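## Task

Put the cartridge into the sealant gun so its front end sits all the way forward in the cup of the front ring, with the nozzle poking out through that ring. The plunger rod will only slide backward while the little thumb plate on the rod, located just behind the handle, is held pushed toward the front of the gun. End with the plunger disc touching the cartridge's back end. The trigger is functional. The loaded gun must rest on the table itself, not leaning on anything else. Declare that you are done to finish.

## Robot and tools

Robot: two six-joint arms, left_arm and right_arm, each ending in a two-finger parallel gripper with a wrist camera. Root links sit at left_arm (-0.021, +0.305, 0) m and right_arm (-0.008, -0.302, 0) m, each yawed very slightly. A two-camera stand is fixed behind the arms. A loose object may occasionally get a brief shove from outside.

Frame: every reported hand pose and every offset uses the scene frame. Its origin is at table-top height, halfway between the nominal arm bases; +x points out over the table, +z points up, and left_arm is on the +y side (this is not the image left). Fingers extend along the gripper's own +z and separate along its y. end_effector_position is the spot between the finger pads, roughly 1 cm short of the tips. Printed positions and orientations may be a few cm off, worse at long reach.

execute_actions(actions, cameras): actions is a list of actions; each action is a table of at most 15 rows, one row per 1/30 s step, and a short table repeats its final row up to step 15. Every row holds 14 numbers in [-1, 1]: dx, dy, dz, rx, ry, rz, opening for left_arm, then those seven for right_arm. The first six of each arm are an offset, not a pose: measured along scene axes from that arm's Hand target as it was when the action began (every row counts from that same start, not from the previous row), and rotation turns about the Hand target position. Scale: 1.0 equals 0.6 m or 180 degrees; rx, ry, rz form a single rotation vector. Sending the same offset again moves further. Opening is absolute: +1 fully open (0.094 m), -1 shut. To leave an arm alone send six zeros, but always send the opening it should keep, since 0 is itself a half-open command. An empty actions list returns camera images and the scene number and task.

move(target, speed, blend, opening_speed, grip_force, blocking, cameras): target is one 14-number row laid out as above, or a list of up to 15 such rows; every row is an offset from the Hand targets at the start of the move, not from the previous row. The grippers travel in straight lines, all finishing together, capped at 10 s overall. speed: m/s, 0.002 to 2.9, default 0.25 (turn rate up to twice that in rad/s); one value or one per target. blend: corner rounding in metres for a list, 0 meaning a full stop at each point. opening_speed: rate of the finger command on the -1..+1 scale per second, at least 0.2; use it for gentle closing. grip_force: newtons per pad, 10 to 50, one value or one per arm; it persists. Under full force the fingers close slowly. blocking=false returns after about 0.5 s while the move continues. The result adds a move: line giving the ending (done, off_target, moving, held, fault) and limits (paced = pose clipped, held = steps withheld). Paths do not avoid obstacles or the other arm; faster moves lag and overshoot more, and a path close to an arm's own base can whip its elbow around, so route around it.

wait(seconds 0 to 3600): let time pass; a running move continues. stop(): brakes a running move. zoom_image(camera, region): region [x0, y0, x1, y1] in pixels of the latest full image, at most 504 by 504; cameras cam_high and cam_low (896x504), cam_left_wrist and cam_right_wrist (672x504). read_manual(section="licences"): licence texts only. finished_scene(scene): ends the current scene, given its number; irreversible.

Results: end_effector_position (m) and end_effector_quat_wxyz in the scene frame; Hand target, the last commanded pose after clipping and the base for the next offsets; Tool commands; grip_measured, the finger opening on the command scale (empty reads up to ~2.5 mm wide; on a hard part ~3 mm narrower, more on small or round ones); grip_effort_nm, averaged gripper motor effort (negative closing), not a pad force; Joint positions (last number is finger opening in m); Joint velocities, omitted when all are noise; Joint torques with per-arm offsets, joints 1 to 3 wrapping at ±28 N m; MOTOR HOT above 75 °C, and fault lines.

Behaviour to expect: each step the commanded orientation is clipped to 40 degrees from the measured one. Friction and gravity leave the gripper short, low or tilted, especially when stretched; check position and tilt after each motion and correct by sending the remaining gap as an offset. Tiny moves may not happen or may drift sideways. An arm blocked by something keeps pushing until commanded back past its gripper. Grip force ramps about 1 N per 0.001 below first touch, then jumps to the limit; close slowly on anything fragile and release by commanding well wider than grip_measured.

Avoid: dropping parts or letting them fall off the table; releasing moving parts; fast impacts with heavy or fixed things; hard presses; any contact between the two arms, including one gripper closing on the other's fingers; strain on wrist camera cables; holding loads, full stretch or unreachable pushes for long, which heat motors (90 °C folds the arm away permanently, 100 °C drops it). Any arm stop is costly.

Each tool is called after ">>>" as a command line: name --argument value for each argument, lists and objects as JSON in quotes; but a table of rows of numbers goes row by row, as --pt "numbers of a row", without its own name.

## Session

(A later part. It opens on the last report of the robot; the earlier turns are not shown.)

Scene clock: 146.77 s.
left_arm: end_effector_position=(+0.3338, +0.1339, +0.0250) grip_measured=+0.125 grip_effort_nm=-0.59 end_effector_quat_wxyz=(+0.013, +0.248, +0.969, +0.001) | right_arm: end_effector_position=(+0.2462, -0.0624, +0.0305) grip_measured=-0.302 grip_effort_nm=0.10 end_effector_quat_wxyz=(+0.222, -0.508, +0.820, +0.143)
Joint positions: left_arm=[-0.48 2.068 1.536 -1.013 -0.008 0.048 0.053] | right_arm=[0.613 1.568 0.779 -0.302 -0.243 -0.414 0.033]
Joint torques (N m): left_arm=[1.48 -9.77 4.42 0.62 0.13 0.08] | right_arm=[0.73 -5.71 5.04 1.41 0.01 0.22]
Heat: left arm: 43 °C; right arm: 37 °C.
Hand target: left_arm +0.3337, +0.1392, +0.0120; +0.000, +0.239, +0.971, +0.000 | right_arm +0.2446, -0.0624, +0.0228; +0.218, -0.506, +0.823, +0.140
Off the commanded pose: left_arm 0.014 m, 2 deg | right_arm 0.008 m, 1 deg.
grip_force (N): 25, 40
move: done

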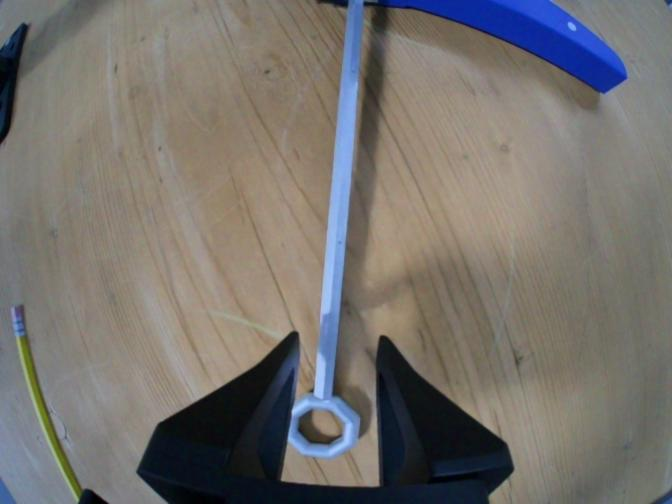

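>>> move --pt "0 0 0 0 0 0 0.0 -0.007 0.003 -0.027 0 0 0 -0.3" --speed 0.06 --cameras '["cam_right_wrist","cam_low"]'

>>> zoom_image --camera "cam_right_wrist" --region '[200, 280, 480, 504]'

>>> zoom_image --camera "cam_low" --region '[180, 240, 400, 350]'

Scene clock: 149.20 s.
left_arm: end_effector_position=(+0.3338, +0.1339, +0.0250) grip_measured=+0.125 grip_effort_nm=-0.59 end_effector_quat_wxyz=(+0.013, +0.248, +0.969, +0.001) | right_arm: end_effector_position=(+0.2428, -0.0602, +0.0143) grip_measured=-0.302 grip_effort_nm=0.10 end_effector_quat_wxyz=(+0.222, -0.508, +0.820, +0.143)
Joint positions: left_arm=[-0.48 2.068 1.536 -1.013 -0.008 0.048 0.053] | right_arm=[0.628 1.602 0.736 -0.221 -0.236 -0.401 0.033]
Joint torques (N m): left_arm=[1.5 -9.77 4.44 0.61 0.13 0.08] | right_arm=[0.9 -5.82 4.71 1.41 0.05 0.21]
Heat: left arm: 43 °C; right arm: 37 °C.
Hand target: left_arm +0.3337, +0.1392, +0.0120; +0.000, +0.239, +0.971, +0.000 | right_arm +0.2406, -0.0606, +0.0066; +0.218, -0.506, +0.823, +0.140
Off the commanded pose: left_arm 0.014 m, 2 deg | right_arm 0.008 m, 1 deg.
grip_force (N): 25, 40
move: done
Images, in order (width x height): cam_low 896x504, cam_right_wrist 672x504.

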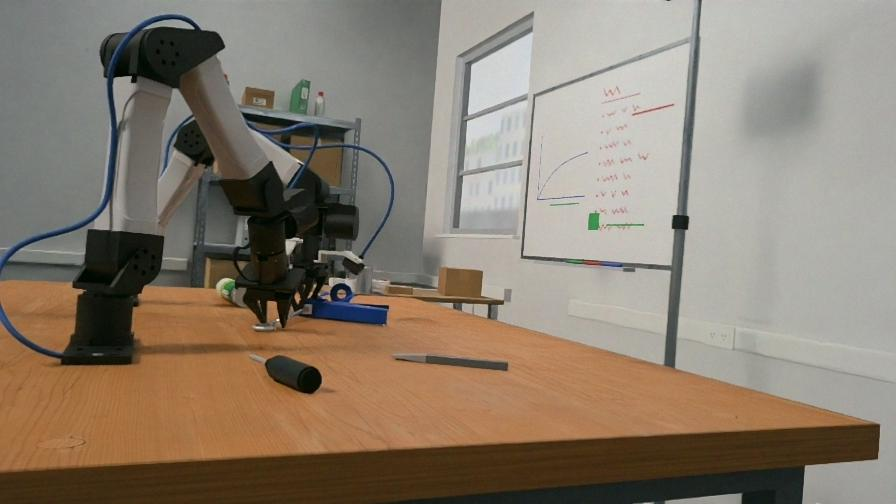

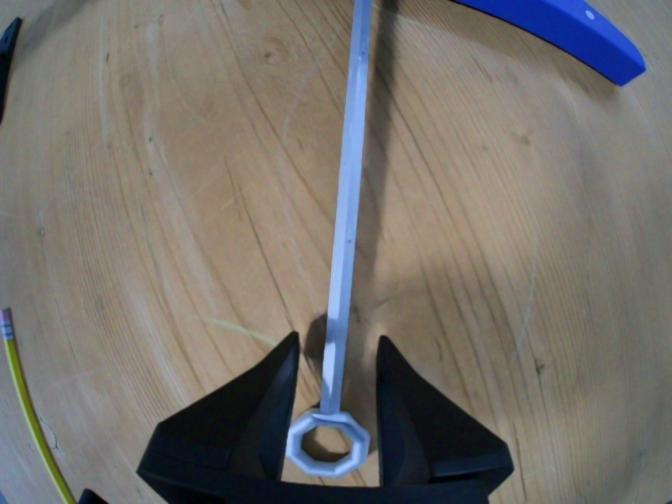

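Scaled by 1.800 from the camera's image (finer frame: 960x720).

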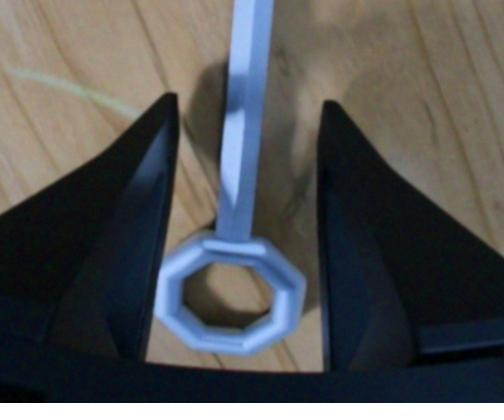

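Scaled by 2.291 from the camera's image (finer frame: 1280x720).

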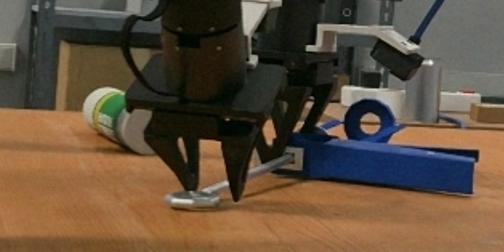

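>>> move --pt "0 0 0 0 0 0 0.0 0 0 0 0 0 0 -0.95" --pt "0 0 0 0 0 0 0.0 -0.02 -0.036 0.003 0 0 0 -0.95" --speed 0.05 --cameras '["cam_left_wrist","cam_right_wrist"]'

Scene clock: 152.10 s.
left_arm: end_effector_position=(+0.3332, +0.1319, +0.0250) grip_measured=+0.125 grip_effort_nm=-0.59 end_effector_quat_wxyz=(+0.013, +0.244, +0.970, -0.005) | right_arm: end_effector_position=(+0.2429, -0.0642, +0.0168) grip_measured=-0.837 grip_effort_nm=-0.85 end_effector_quat_wxyz=(+0.247, -0.501, +0.816, +0.148)
Joint positions: left_arm=[-0.48 2.068 1.536 -1.012 0.004 0.041 0.053] | right_arm=[0.613 1.561 0.674 -0.147 -0.245 -0.398 0.008]
Joint torques (N m): left_arm=[1.48 -9.77 4.42 0.61 -0.01 0.14] | right_arm=[-1.43 -9.22 3.29 0.53 -0.03 -0.12]
Heat: left arm: 43 °C; right arm: 37 °C.
Hand target: left_arm +0.3338, +0.1393, +0.0120; +0.000, +0.239, +0.971, +0.000 | right_arm +0.2285, -0.0821, +0.0084; +0.218, -0.506, +0.823, +0.140
Off the commanded pose: left_arm 0.015 m, 2 deg | right_arm 0.025 m, 4 deg.
grip_force (N): 25, 40
move: off_target (right_arm)

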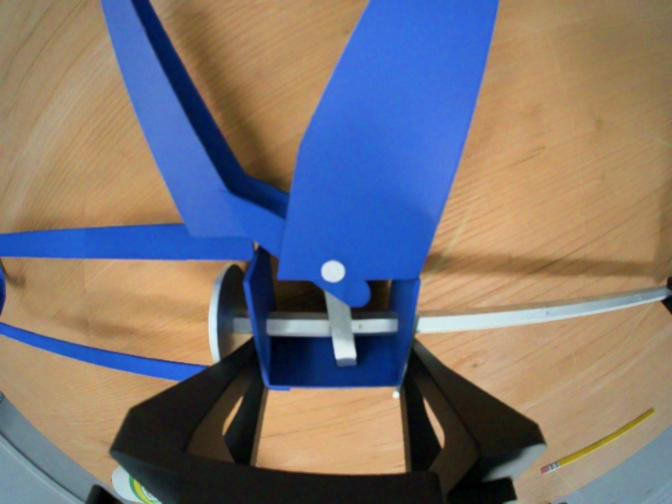

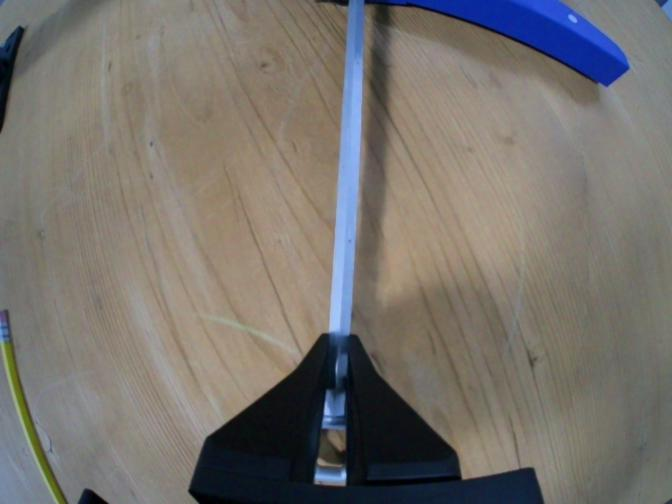

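>>> zoom_image --camera "cam_left_wrist" --region '[180, 230, 430, 410]'

Scaled by 2.016 from the camera's image (finer frame: 960x720).

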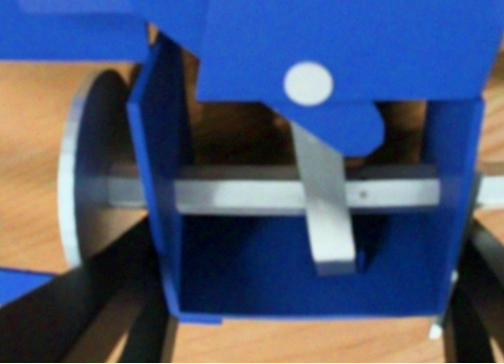

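>>> move --pt "0 0 0 0 0 0 0.0 0.02 0.027 0.0 0 0 0 -0.95" --pt "0 0 0 0 0 0 0.0 0.02 0.027 0.0 0 0 0 -0.3" --pt "0 0 0 0 0 0 0.3 0.02 0.027 0.1 0 0 0 -0.3" --pt "-0.004 -0.008 0.0 0 0 0 0.3 0.02 0.027 0.1 0 0 0 -0.3" --pt "-0.004 -0.008 0.15 0 0 0 0.3 0.02 0.027 0.1 0 0 0 -0.3" --speed 0.08 --cameras '["cam_left_wrist","cam_right_wrist"]'

Scene clock: 170.33 s.
left_arm: end_effector_position=(+0.3257, +0.1341, +0.0847) grip_measured=+0.300 grip_effort_nm=-0.01 end_effector_quat_wxyz=(-0.023, +0.245, +0.969, +0.001) | right_arm: end_effector_position=(+0.2308, -0.0728, +0.0496) grip_measured=-0.302 grip_effort_nm=0.10 end_effector_quat_wxyz=(+0.191, -0.502, +0.831, +0.143)
Joint positions: left_arm=[-0.482 2.068 1.776 -1.324 0.008 0.04 0.061] | right_arm=[0.615 1.494 0.823 -0.479 -0.243 -0.398 0.033]
Joint torques (N m): left_arm=[0.55 -15.45 7.32 0.18 -0.04 0.03] | right_arm=[0.49 -8.9 9.36 0.95 0 0.03]
Heat: left arm: 44 °C; right arm: 37 °C.
Hand target: left_arm +0.3314, +0.1345, +0.1020; +0.000, +0.239, +0.971, +0.000 | right_arm +0.2405, -0.0660, +0.0685; +0.218, -0.506, +0.823, +0.140
Off the commanded pose: left_arm 0.018 m, 3 deg | right_arm 0.022 m, 3 deg.
grip_force (N): 25, 40
move: off_target (left_arm, right_arm); target 2's new opening was sent with right_arm's hand 0.008 m and 3 deg from that target; target 3's new opening was sent with left_arm's hand 0.015 m and 2 deg from that target

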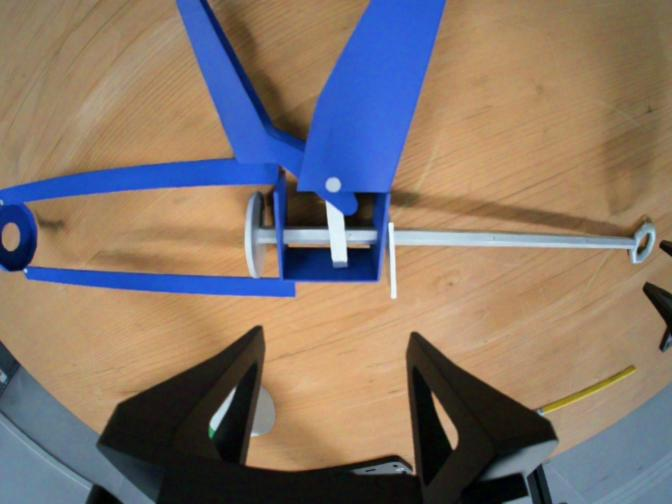

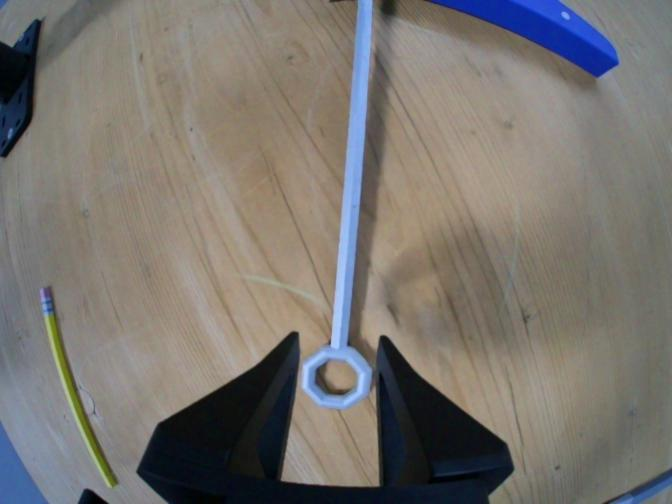

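>>> move --pt "-0.036 0.183 0.167 0 0 0 1 0 0 0 0 0 0 -0.3" --cameras '["cam_left_wrist","cam_high"]'

>>> zoom_image --camera "cam_left_wrist" --region '[100, 30, 560, 400]'

>>> zoom_image --camera "cam_high" --region '[400, 220, 640, 340]'

Scene clock: 172.83 s.
left_arm: end_effector_position=(+0.3094, +0.2413, +0.1891) grip_measured=+0.998 grip_effort_nm=0.07 end_effector_quat_wxyz=(+0.025, +0.236, +0.971, -0.001) | right_arm: end_effector_position=(+0.2308, -0.0728, +0.0496) grip_measured=-0.302 grip_effort_nm=0.10 end_effector_quat_wxyz=(+0.191, -0.502, +0.831, +0.143)
Joint positions: left_arm=[-0.216 1.803 1.83 -1.548 0.004 0.288 0.094] | right_arm=[0.615 1.494 0.823 -0.479 -0.243 -0.398 0.033]
Joint torques (N m): left_arm=[0.83 -11.77 6.94 0.43 0.03 0.18] | right_arm=[0.4 -8.91 9.46 0.92 0.03 0.01]
Heat: left arm: 44 °C; right arm: 37 °C.
Hand target: left_arm +0.3098, +0.2442, +0.2021; +0.000, +0.239, +0.971, +0.000 | right_arm +0.2405, -0.0660, +0.0685; +0.218, -0.506, +0.823, +0.140
Off the commanded pose: left_arm 0.013 m, 3 deg | right_arm 0.022 m, 3 deg.
joint sent to its limit (left arm) — joint 4 (wrist pitch), lower limit. The joint targets are off in orientation, not in position.
grip_force (N): 25, 40
move: off_target (left_arm)
Images, in order (width x height): cam_high 896x504, cam_left_wrist 672x504.

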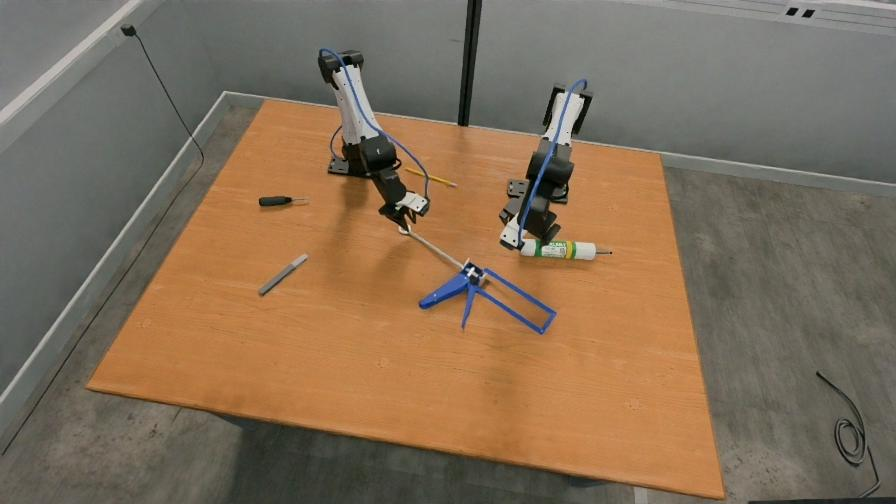

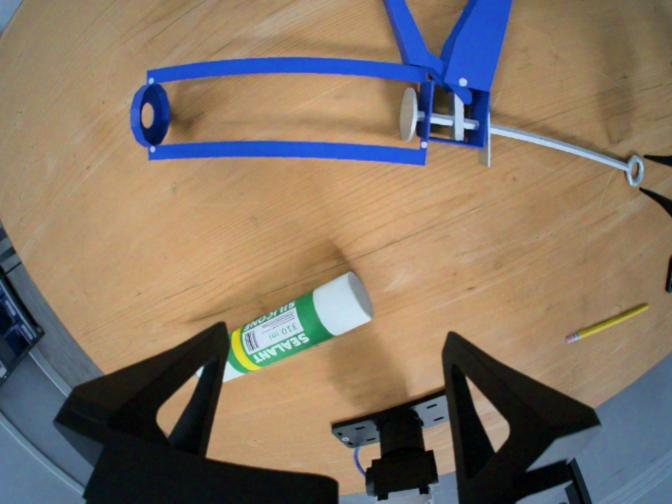

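Scaled by 1.096 from the camera's image (finer frame: 960x720).

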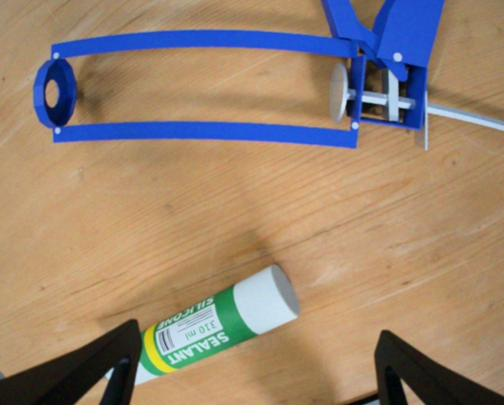

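Scaled by 2.100 from the camera's image (finer frame: 1280x720).

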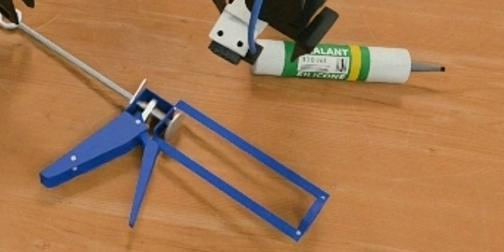

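>>> move --pt "0.03 0.23 0.28 0 0 0.154 1 0 0 0 0 0 0 -0.3" --cameras '["cam_left_wrist"]'

Scene clock: 181.27 s.
left_arm: end_effector_position=(+0.3264, +0.3787, +0.3685) grip_measured=+0.998 grip_effort_nm=0.07 end_effector_quat_wxyz=(+0.307, +0.010, +0.949, +0.067) | right_arm: end_effector_position=(+0.2308, -0.0728, +0.0496) grip_measured=-0.302 grip_effort_nm=0.10 end_effector_quat_wxyz=(+0.191, -0.502, +0.831, +0.143)
Joint positions: left_arm=[0.184 1.655 2.273 -1.549 0.004 0.23 0.094] | right_arm=[0.615 1.494 0.823 -0.479 -0.243 -0.398 0.033]
Joint torques (N m): left_arm=[0.83 -5.61 6.08 1.6 0.02 0.02] | right_arm=[0.53 -8.91 9.46 0.96 0.02 0.02]
Heat: left arm: 44 °C; right arm: 39 °C.
Hand target: left_arm +0.3277, +0.3823, +0.3701; +0.000, +0.000, +1.000, +0.000 | right_arm +0.2405, -0.0660, +0.0685; +0.218, -0.506, +0.823, +0.140
Off the commanded pose: left_arm 0.004 m, 37 deg | right_arm 0.022 m, 3 deg.
joint sent to its limit (left arm) — joint 4 (wrist pitch), lower limit. The joint targets are off in orientation, not in position.
grip_force (N): 25, 40
move: off_target (left_arm)

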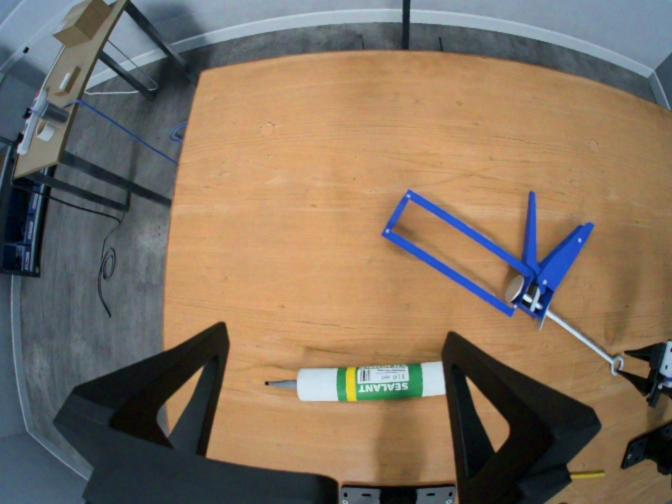

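>>> move --pt "-0.01 -0.42 -0.35 0 0 -0.154 -1 0 0 0 0 0 0 -0.3" --speed 0.4 --grip_force '[50, 40]' --cameras '["cam_left_wrist","cam_right_wrist"]'

Scene clock: 186.70 s.
left_arm: end_effector_position=(+0.3201, +0.1348, +0.1601) grip_measured=-0.992 grip_effort_nm=-0.46 end_effector_quat_wxyz=(+0.004, +0.243, +0.970, +0.004) | right_arm: end_effector_position=(+0.2308, -0.0728, +0.0496) grip_measured=-0.302 grip_effort_nm=0.10 end_effector_quat_wxyz=(+0.191, -0.502, +0.831, +0.143)
Joint positions: left_arm=[-0.494 2.016 2.002 -1.549 -0.009 0.024 0] | right_arm=[0.615 1.494 0.823 -0.479 -0.243 -0.398 0.033]
Joint torques (N m): left_arm=[-0.08 -10.37 7.08 0.34 0.11 -0.04] | right_arm=[0.5 -8.9 9.39 0.92 0.03 0.03]
Heat: left arm: 43 °C; right arm: 40 °C.
Hand target: left_arm +0.3218, +0.1303, +0.1601; +0.000, +0.239, +0.971, +0.000 | right_arm +0.2405, -0.0660, +0.0685; +0.218, -0.506, +0.823, +0.140
Off the commanded pose: left_arm 0.005 m, 1 deg | right_arm 0.022 m, 3 deg.
joint sent to its limit (left arm) — joint 4 (wrist pitch), lower limit. The joint targets still meet the commanded pose.
grip_force (N): 50, 40
move: done

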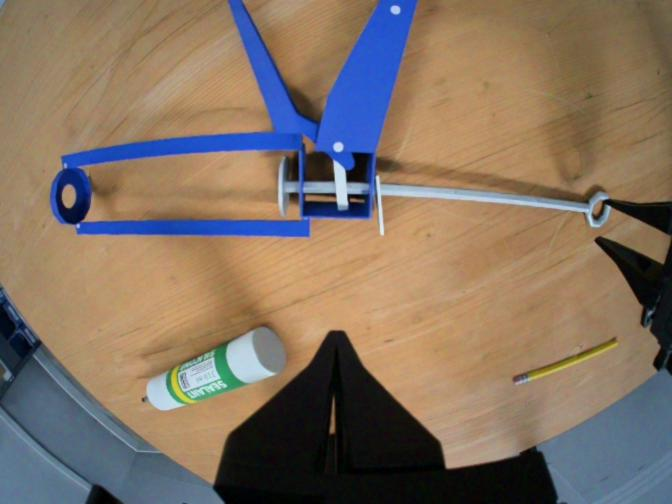

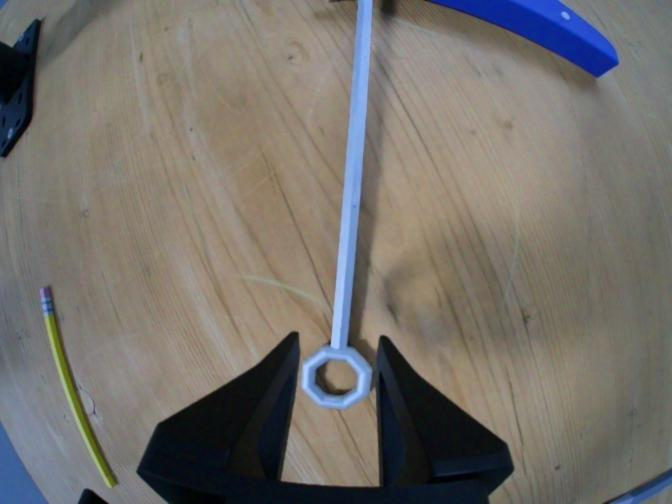

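>>> move --pt "-0.0197 -0.078 -0.16 0 0 0 -1 -0.013 0.006 -0.05 0 0 0 -0.3" --pt "-0.0197 -0.078 -0.24 0 0 0 -1 -0.013 0.006 -0.1 0 0 0 -0.3" --speed 0.1 --cameras '["cam_left_wrist","cam_right_wrist"]'

Scene clock: 193.83 s.
left_arm: end_effector_position=(+0.3096, +0.0878, +0.0260) grip_measured=-0.992 grip_effort_nm=-0.47 end_effector_quat_wxyz=(+0.002, +0.243, +0.970, +0.003) | right_arm: end_effector_position=(+0.2345, -0.0620, +0.0156) grip_measured=-0.302 grip_effort_nm=0.10 end_effector_quat_wxyz=(+0.221, -0.508, +0.820, +0.143)
Joint positions: left_arm=[-0.611 2.096 1.584 -1.057 -0.006 -0.094 0] | right_arm=[0.641 1.57 0.71 -0.226 -0.23 -0.389 0.033]
Joint torques (N m): left_arm=[-0.16 -10.7 4.53 0.74 0.11 -0.01] | right_arm=[0.68 -5.57 4.7 1.37 0.07 0.21]
Heat: left arm: 42 °C; right arm: 40 °C.
Hand target: left_arm +0.3101, +0.0835, +0.0161; +0.000, +0.239, +0.971, +0.000 | right_arm +0.2327, -0.0623, +0.0084; +0.218, -0.506, +0.823, +0.140
Off the commanded pose: left_arm 0.011 m, 1 deg | right_arm 0.007 m, 1 deg.
grip_force (N): 50, 40
move: off_target (left_arm)

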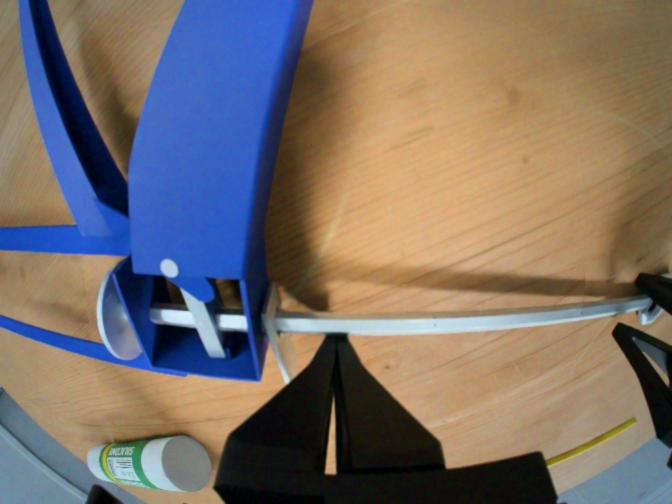

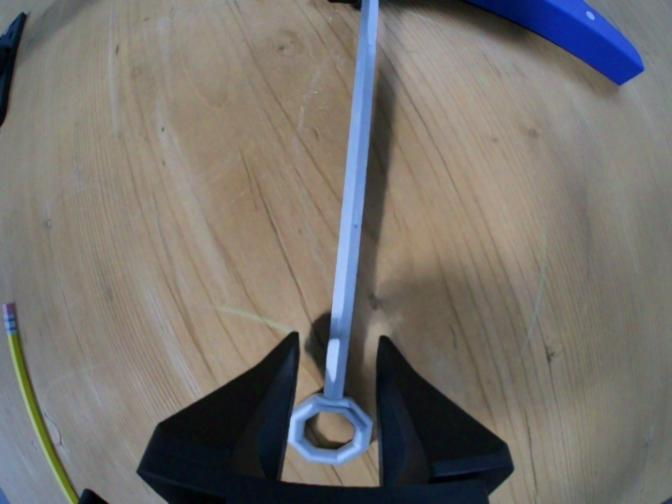

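>>> move --pt "0 0 0 0 0 0 -1 0 0 0 0 0 0 -0.95" --pt "0.0157 0.0294 0 0 0 0 -1 0 0 0 0 0 0 -0.95" --speed 0.05 --cameras '["cam_left_wrist","cam_right_wrist"]'

>>> zoom_image --camera "cam_left_wrist" --region '[60, 220, 440, 440]'

Scene clock: 199.03 s.
left_arm: end_effector_position=(+0.3149, +0.0975, +0.0241) grip_measured=-0.992 grip_effort_nm=-0.46 end_effector_quat_wxyz=(-0.001, +0.238, +0.971, -0.003) | right_arm: end_effector_position=(+0.2361, -0.0623, +0.0158) grip_measured=-0.841 grip_effort_nm=-0.85 end_effector_quat_wxyz=(+0.223, -0.504, +0.823, +0.141)
Joint positions: left_arm=[-0.578 2.096 1.576 -1.05 0.007 -0.07 0] | right_arm=[0.641 1.57 0.71 -0.221 -0.223 -0.38 0.007]
Joint torques (N m): left_arm=[1.14 -11.19 4.52 0.69 -0.05 0.22] | right_arm=[0.79 -5.55 4.83 1.35 -0.03 0.16]
Heat: left arm: 43 °C; right arm: 39 °C.
Hand target: left_arm +0.3194, +0.1012, +0.0161; +0.000, +0.239, +0.971, +0.000 | right_arm +0.2326, -0.0624, +0.0084; +0.218, -0.506, +0.823, +0.140
Off the commanded pose: left_arm 0.010 m, 0 deg | right_arm 0.008 m, 1 deg.
grip_force (N): 50, 40
move: done

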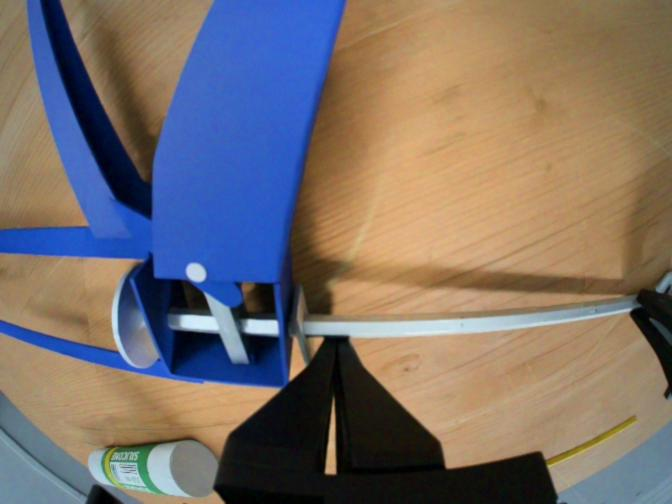

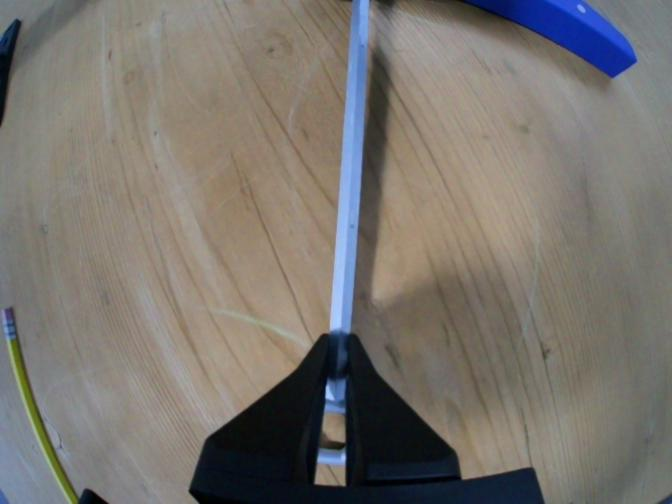

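Scaled by 1.326 from the camera's image (finer frame: 960x720).

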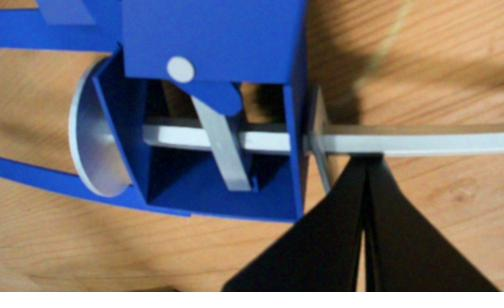

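>>> move --pt "0.0118 0.022 0 0 0 0 -1 0 0 0 0 0 0 -0.95" --pt "0.0118 0.022 0 0 0 0 -1 -0.0118 -0.022 0 0 0 0 -0.95" --speed 0.04 --cameras '["cam_left_wrist","cam_right_wrist"]'

>>> zoom_image --camera "cam_left_wrist" --region '[60, 220, 440, 440]'

Scene clock: 201.77 s.
left_arm: end_effector_position=(+0.3161, +0.0993, +0.0243) grip_measured=-0.992 grip_effort_nm=-0.46 end_effector_quat_wxyz=(-0.007, +0.242, +0.970, -0.025) | right_arm: end_effector_position=(+0.2373, -0.0625, +0.0153) grip_measured=-0.841 grip_effort_nm=-0.85 end_effector_quat_wxyz=(+0.239, -0.500, +0.819, +0.145)
Joint positions: left_arm=[-0.553 2.096 1.576 -1.05 0.051 -0.036 0] | right_arm=[0.636 1.559 0.675 -0.164 -0.229 -0.377 0.007]
Joint torques (N m): left_arm=[2.09 -11.38 4.36 0.68 -0.5 0.25] | right_arm=[-1.03 -8.5 3.7 0.81 -0.06 -0.12]
Heat: left arm: 43 °C; right arm: 39 °C.
Hand target: left_arm +0.3265, +0.1145, +0.0161; +0.000, +0.239, +0.971, +0.000 | right_arm +0.2257, -0.0755, +0.0085; +0.218, -0.506, +0.823, +0.140
Off the commanded pose: left_arm 0.020 m, 3 deg | right_arm 0.019 m, 3 deg.
grip_force (N): 50, 40
move: off_target (left_arm, right_arm)

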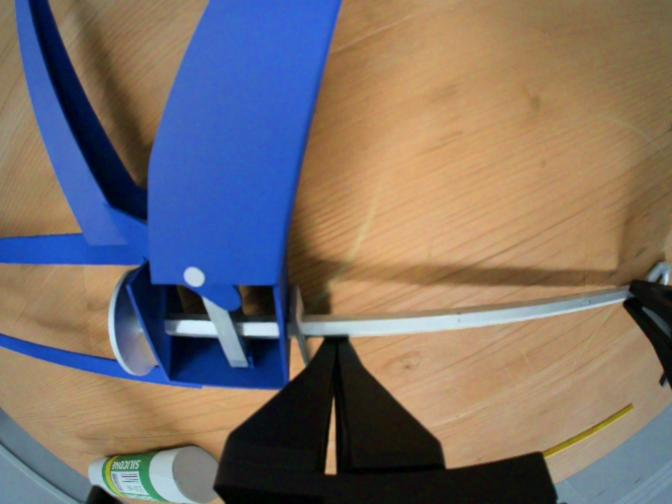

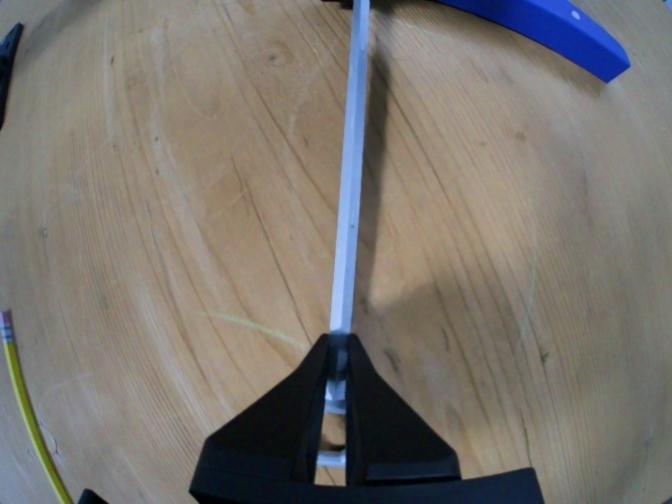

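Scaled by 1.326 from the camera's image (finer frame: 960x720).

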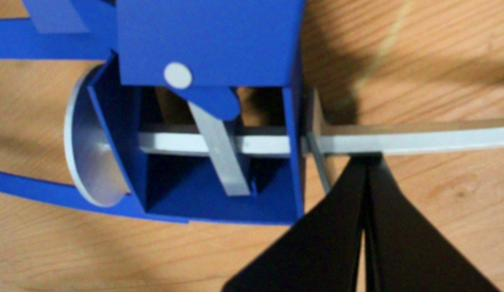

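>>> move --pt "0.0157 0.0294 0 0 0 0 -1 -0.0157 -0.0294 0 0 0 0 -0.95" --speed 0.04 --cameras '["cam_left_wrist","cam_right_wrist"]'

>>> zoom_image --camera "cam_left_wrist" --region '[60, 220, 440, 440]'

Scene clock: 204.87 s.
left_arm: end_effector_position=(+0.3160, +0.0993, +0.0254) grip_measured=-0.992 grip_effort_nm=-0.46 end_effector_quat_wxyz=(-0.016, +0.247, +0.967, -0.060) | right_arm: end_effector_position=(+0.2390, -0.0663, +0.0235) grip_measured=-0.841 grip_effort_nm=-0.85 end_effector_quat_wxyz=(+0.271, -0.503, +0.807, +0.153)
Joint positions: left_arm=[-0.521 2.096 1.576 -1.052 0.124 0.007 0] | right_arm=[0.611 1.505 0.621 -0.1 -0.254 -0.404 0.007]
Joint torques (N m): left_arm=[3.47 -11.47 4.64 0.61 -1.21 0.33] | right_arm=[-1.58 -8.94 3.32 0.17 -0.02 -0.17]
Heat: left arm: 44 °C; right arm: 39 °C.
Hand target: left_arm +0.3359, +0.1320, +0.0161; +0.000, +0.239, +0.971, +0.000 | right_arm +0.2162, -0.0931, +0.0085; +0.218, -0.506, +0.823, +0.140
Off the commanded pose: left_arm 0.039 m, 7 deg | right_arm 0.038 m, 7 deg.
grip_force (N): 50, 40
move: off_target (left_arm, right_arm)

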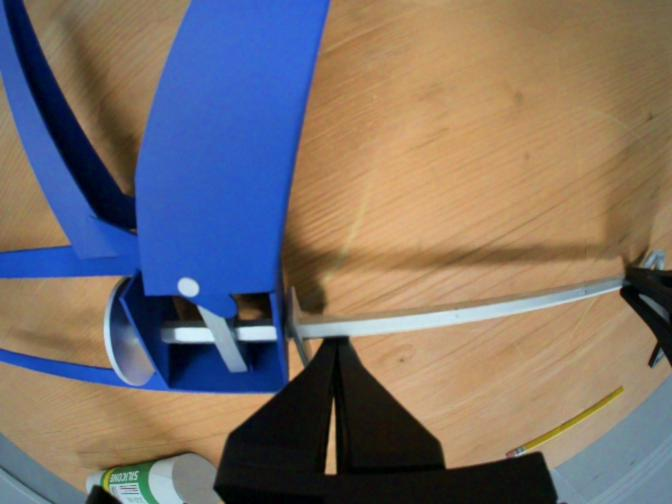

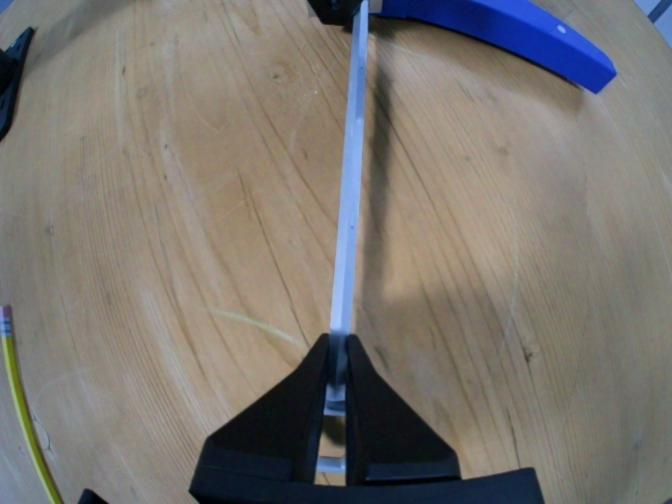

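Scaled by 1.326 from the camera's image (finer frame: 960x720).

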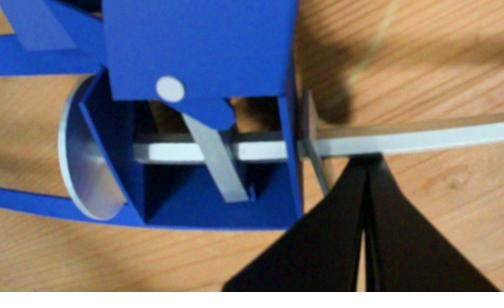

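>>> move --pt "-0.043 -0.0808 0 0 0 0 -1 0.0275 0.0512 0 0 0 0 -0.95" --pt "-0.043 -0.0808 0.15 0 0 0 -0.5 0.0275 0.0512 0 0 0 0 -0.95" --speed 0.1 --cameras '["cam_left_wrist","cam_right_wrist"]'

>>> zoom_image --camera "cam_left_wrist" --region '[150, 130, 450, 330]'

Scene clock: 222.33 s.
left_arm: end_effector_position=(+0.3063, +0.0861, +0.0894) grip_measured=-0.503 grip_effort_nm=0.07 end_effector_quat_wxyz=(-0.022, +0.243, +0.970, +0.002) | right_arm: end_effector_position=(+0.2360, -0.0639, +0.0153) grip_measured=-0.841 grip_effort_nm=-0.85 end_effector_quat_wxyz=(+0.237, -0.502, +0.819, +0.144)
Joint positions: left_arm=[-0.612 2.096 1.837 -1.356 0.012 -0.094 0.023] | right_arm=[0.634 1.554 0.674 -0.172 -0.23 -0.384 0.007]
Joint torques (N m): left_arm=[-0.12 -15.5 7.35 0.23 -0.08 -0.01] | right_arm=[1.39 -3.79 7.62 0.94 0.04 0.13]
Heat: left arm: 46 °C; right arm: 37 °C.
Hand target: left_arm +0.3101, +0.0835, +0.1061; +0.000, +0.239, +0.971, +0.000 | right_arm +0.2327, -0.0625, +0.0084; +0.218, -0.506, +0.823, +0.140
Off the commanded pose: left_arm 0.017 m, 3 deg | right_arm 0.008 m, 2 deg.
grip_force (N): 50, 40
move: off_target (left_arm); target 2's new opening was sent with left_arm's hand 0.017 m and 3 deg from that target

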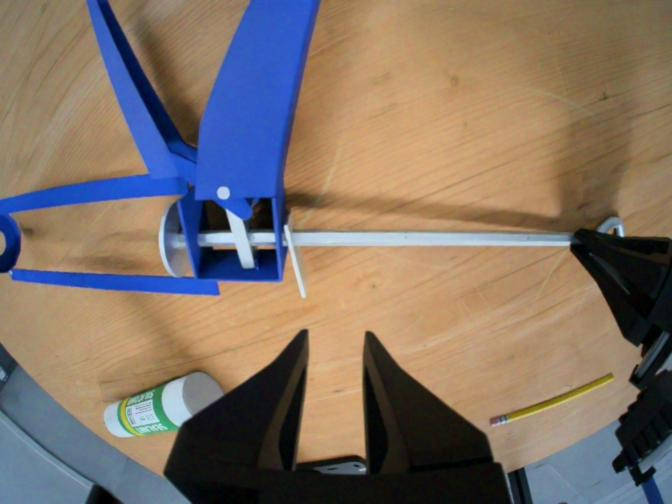

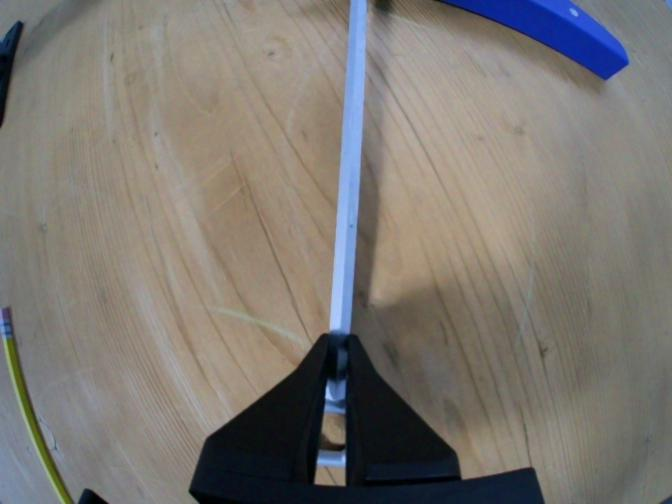

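Scaled by 1.680 from the camera's image (finer frame: 960x720).

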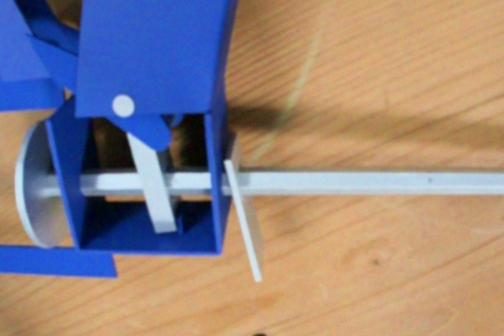

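>>> move --pt "0.0262 0.0292 -0.02 0 0 0 -0.66 0 0 0 0 0 0 -0.95" --pt "0.0262 0.0292 -0.1185 0 0 0 -0.66 0 0 0 0 0 0 -0.95" --speed 0.1 --cameras '["cam_left_wrist"]'

>>> zoom_image --camera "cam_left_wrist" --region '[220, 200, 460, 370]'

Scene clock: 228.10 s.
left_arm: end_effector_position=(+0.3175, +0.1030, +0.0477) grip_measured=-0.658 grip_effort_nm=-0.10 end_effector_quat_wxyz=(-0.013, +0.235, +0.972, +0.000) | right_arm: end_effector_position=(+0.2360, -0.0639, +0.0153) grip_measured=-0.841 grip_effort_nm=-0.85 end_effector_quat_wxyz=(+0.237, -0.502, +0.819, +0.145)
Joint positions: left_arm=[-0.562 2.096 1.671 -1.171 0.007 -0.06 0.016] | right_arm=[0.634 1.554 0.674 -0.172 -0.23 -0.383 0.007]
Joint torques (N m): left_arm=[0.51 -11.21 3.34 1.13 -0.04 0.21] | right_arm=[1.44 -3.7 7.75 0.89 0.04 0.14]
Heat: left arm: 48 °C; right arm: 37 °C.
Hand target: left_arm +0.3259, +0.1010, +0.0350; +0.000, +0.239, +0.971, +0.000 | right_arm +0.2327, -0.0625, +0.0084; +0.218, -0.506, +0.823, +0.140
Off the commanded pose: left_arm 0.015 m, 2 deg | right_arm 0.008 m, 2 deg.
grip_force (N): 50, 40
move: off_target (left_arm)

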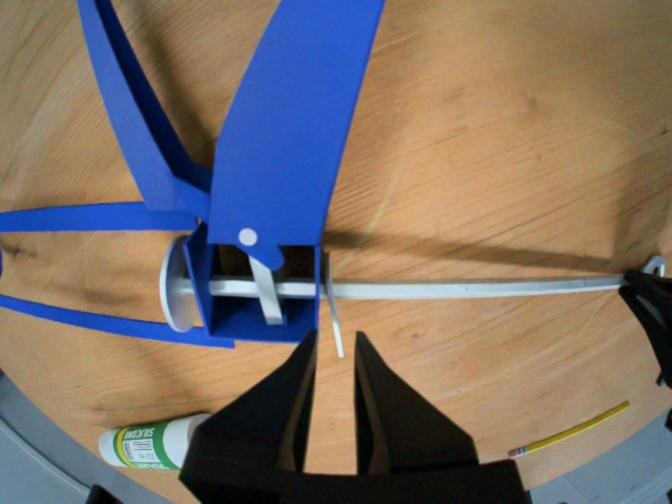

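Scaled by 2.100 from the camera's image (finer frame: 960x720).

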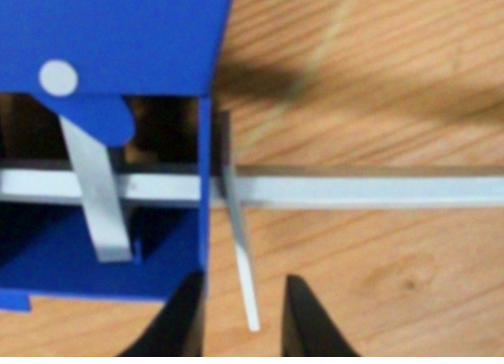

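>>> move --pt "0.0135 0.003 0.0 0 0 0 -0.66 0 0 0 0 0 0 -0.95" --speed 0.1 --cameras '["cam_left_wrist"]'

>>> zoom_image --camera "cam_left_wrist" --region '[220, 200, 460, 370]'

Scene clock: 230.13 s.
left_arm: end_effector_position=(+0.3189, +0.1053, +0.0477) grip_measured=-0.658 grip_effort_nm=-0.10 end_effector_quat_wxyz=(-0.013, +0.237, +0.971, +0.000) | right_arm: end_effector_position=(+0.2360, -0.0639, +0.0153) grip_measured=-0.841 grip_effort_nm=-0.85 end_effector_quat_wxyz=(+0.237, -0.502, +0.819, +0.145)
Joint positions: left_arm=[-0.556 2.096 1.671 -1.171 0.007 -0.05 0.016] | right_arm=[0.634 1.554 0.674 -0.172 -0.23 -0.383 0.007]
Joint torques (N m): left_arm=[1.1 -9.11 6.2 0.98 -0.04 0.21] | right_arm=[1.35 -3.74 7.64 0.88 0.02 0.12]
Heat: left arm: 48 °C; right arm: 37 °C.
Hand target: left_arm +0.3340, +0.1028, +0.0350; +0.000, +0.239, +0.971, +0.000 | right_arm +0.2327, -0.0625, +0.0084; +0.218, -0.506, +0.823, +0.140
Off the commanded pose: left_arm 0.020 m, 1 deg | right_arm 0.008 m, 2 deg.
grip_force (N): 50, 40
move: off_target (left_arm)

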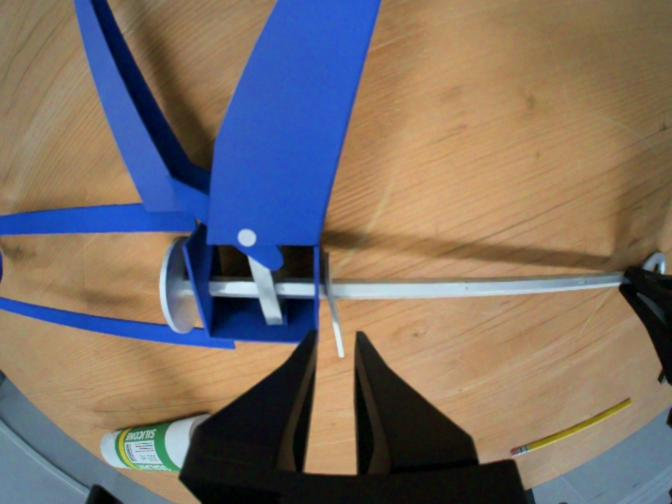

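Scaled by 2.100 from the camera's image (finer frame: 960x720).

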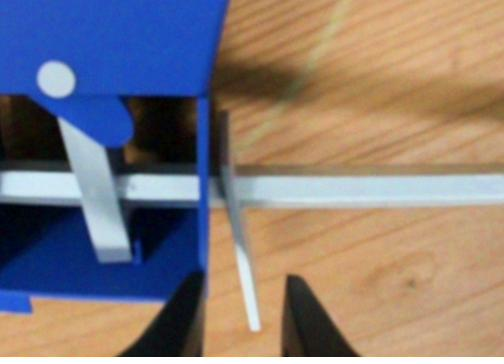

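>>> move --pt "-0.0135 -0.003 0.03 0 0 0 -0.66 0 0 0 0 0 0 -0.95" --pt "0.0 0.001 0.03 0 0 0 -0.66 0 0 0 0 0 0 -0.95" --speed 0.1 --cameras '["cam_left_wrist"]'

>>> zoom_image --camera "cam_left_wrist" --region '[220, 200, 460, 370]'

Scene clock: 232.40 s.
left_arm: end_effector_position=(+0.3288, +0.1018, +0.0573) grip_measured=-0.658 grip_effort_nm=-0.10 end_effector_quat_wxyz=(+0.004, +0.237, +0.972, -0.005) | right_arm: end_effector_position=(+0.2360, -0.0639, +0.0153) grip_measured=-0.841 grip_effort_nm=-0.85 end_effector_quat_wxyz=(+0.237, -0.502, +0.819, +0.145)
Joint positions: left_arm=[-0.551 2.096 1.71 -1.174 0.007 -0.046 0.016] | right_arm=[0.634 1.554 0.674 -0.172 -0.23 -0.383 0.007]
Joint torques (N m): left_arm=[0.84 -10.37 7.61 0.37 -0.04 0.16] | right_arm=[1.39 -3.97 7.75 0.86 0.08 0.14]
Heat: left arm: 47 °C; right arm: 37 °C.
Hand target: left_arm +0.3340, +0.1035, +0.0530; +0.000, +0.239, +0.971, +0.000 | right_arm +0.2327, -0.0625, +0.0084; +0.218, -0.506, +0.823, +0.140
Off the commanded pose: left_arm 0.007 m, 1 deg | right_arm 0.008 m, 2 deg.
grip_force (N): 50, 40
move: done

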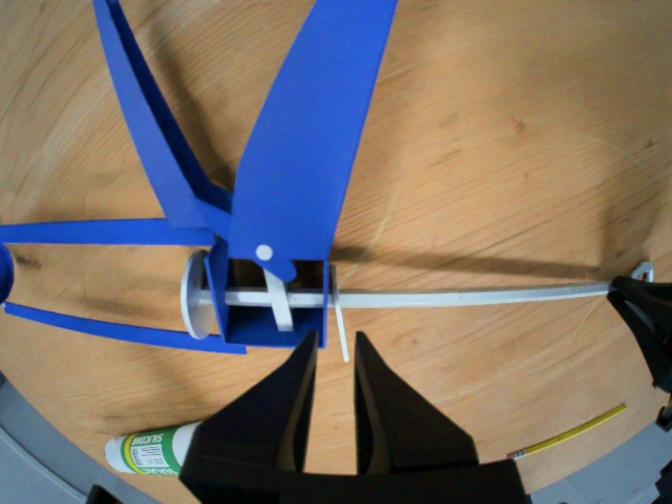

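Scaled by 2.100 from the camera's image (finer frame: 960x720).

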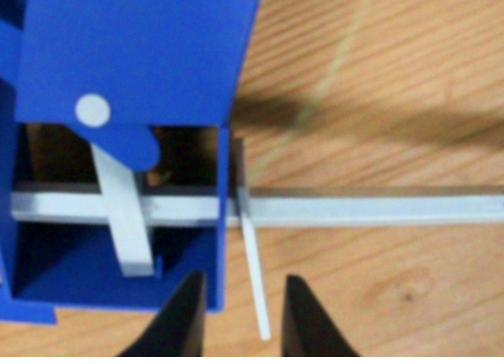

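>>> move --pt "0.0053 -0.0027 -0.002 0 0 0 -0.66 0 0 0 0 0 0 -0.95" --pt "0.0053 -0.0027 -0.027 0 0 0 -0.66 0 0 0 0 0 0 -0.95" --speed 0.05 --cameras '["cam_left_wrist"]'

>>> zoom_image --camera "cam_left_wrist" --region '[220, 220, 460, 390]'

Scene clock: 235.63 s.
left_arm: end_effector_position=(+0.3351, +0.0983, +0.0478) grip_measured=-0.658 grip_effort_nm=-0.10 end_effector_quat_wxyz=(+0.006, +0.237, +0.971, -0.005) | right_arm: end_effector_position=(+0.2360, -0.0639, +0.0153) grip_measured=-0.841 grip_effort_nm=-0.85 end_effector_quat_wxyz=(+0.237, -0.502, +0.819, +0.145)
Joint positions: left_arm=[-0.55 2.126 1.719 -1.148 0.007 -0.045 0.016] | right_arm=[0.634 1.554 0.674 -0.172 -0.23 -0.383 0.007]
Joint torques (N m): left_arm=[0.8 -11.07 4.63 0.6 -0.03 0.21] | right_arm=[1.29 -3.84 7.77 0.89 0.07 0.16]
Heat: left arm: 47 °C; right arm: 37 °C.
Hand target: left_arm +0.3371, +0.1018, +0.0368; +0.000, +0.239, +0.971, +0.000 | right_arm +0.2327, -0.0625, +0.0084; +0.218, -0.506, +0.823, +0.140
Off the commanded pose: left_arm 0.012 m, 1 deg | right_arm 0.008 m, 2 deg.
grip_force (N): 50, 40
move: off_target (left_arm)

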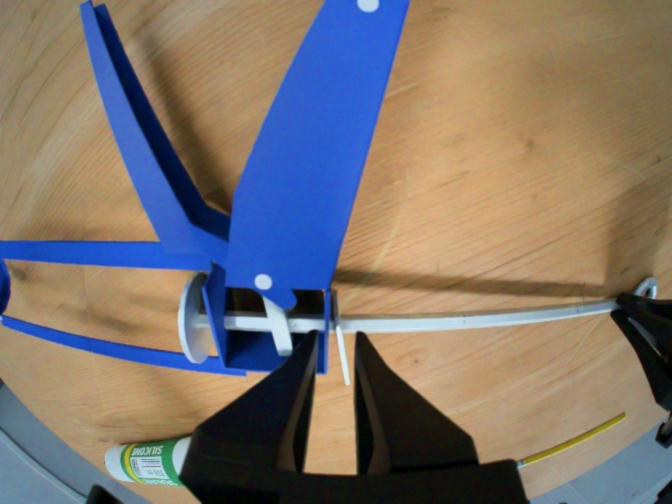

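Scaled by 2.100 from the camera's image (finer frame: 960x720).

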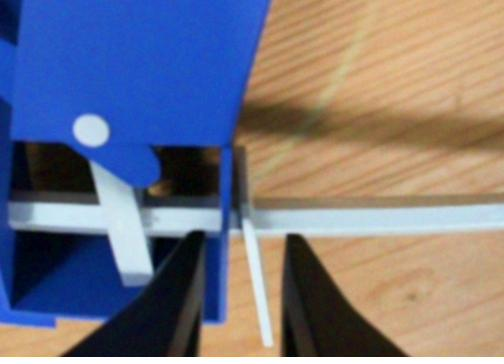

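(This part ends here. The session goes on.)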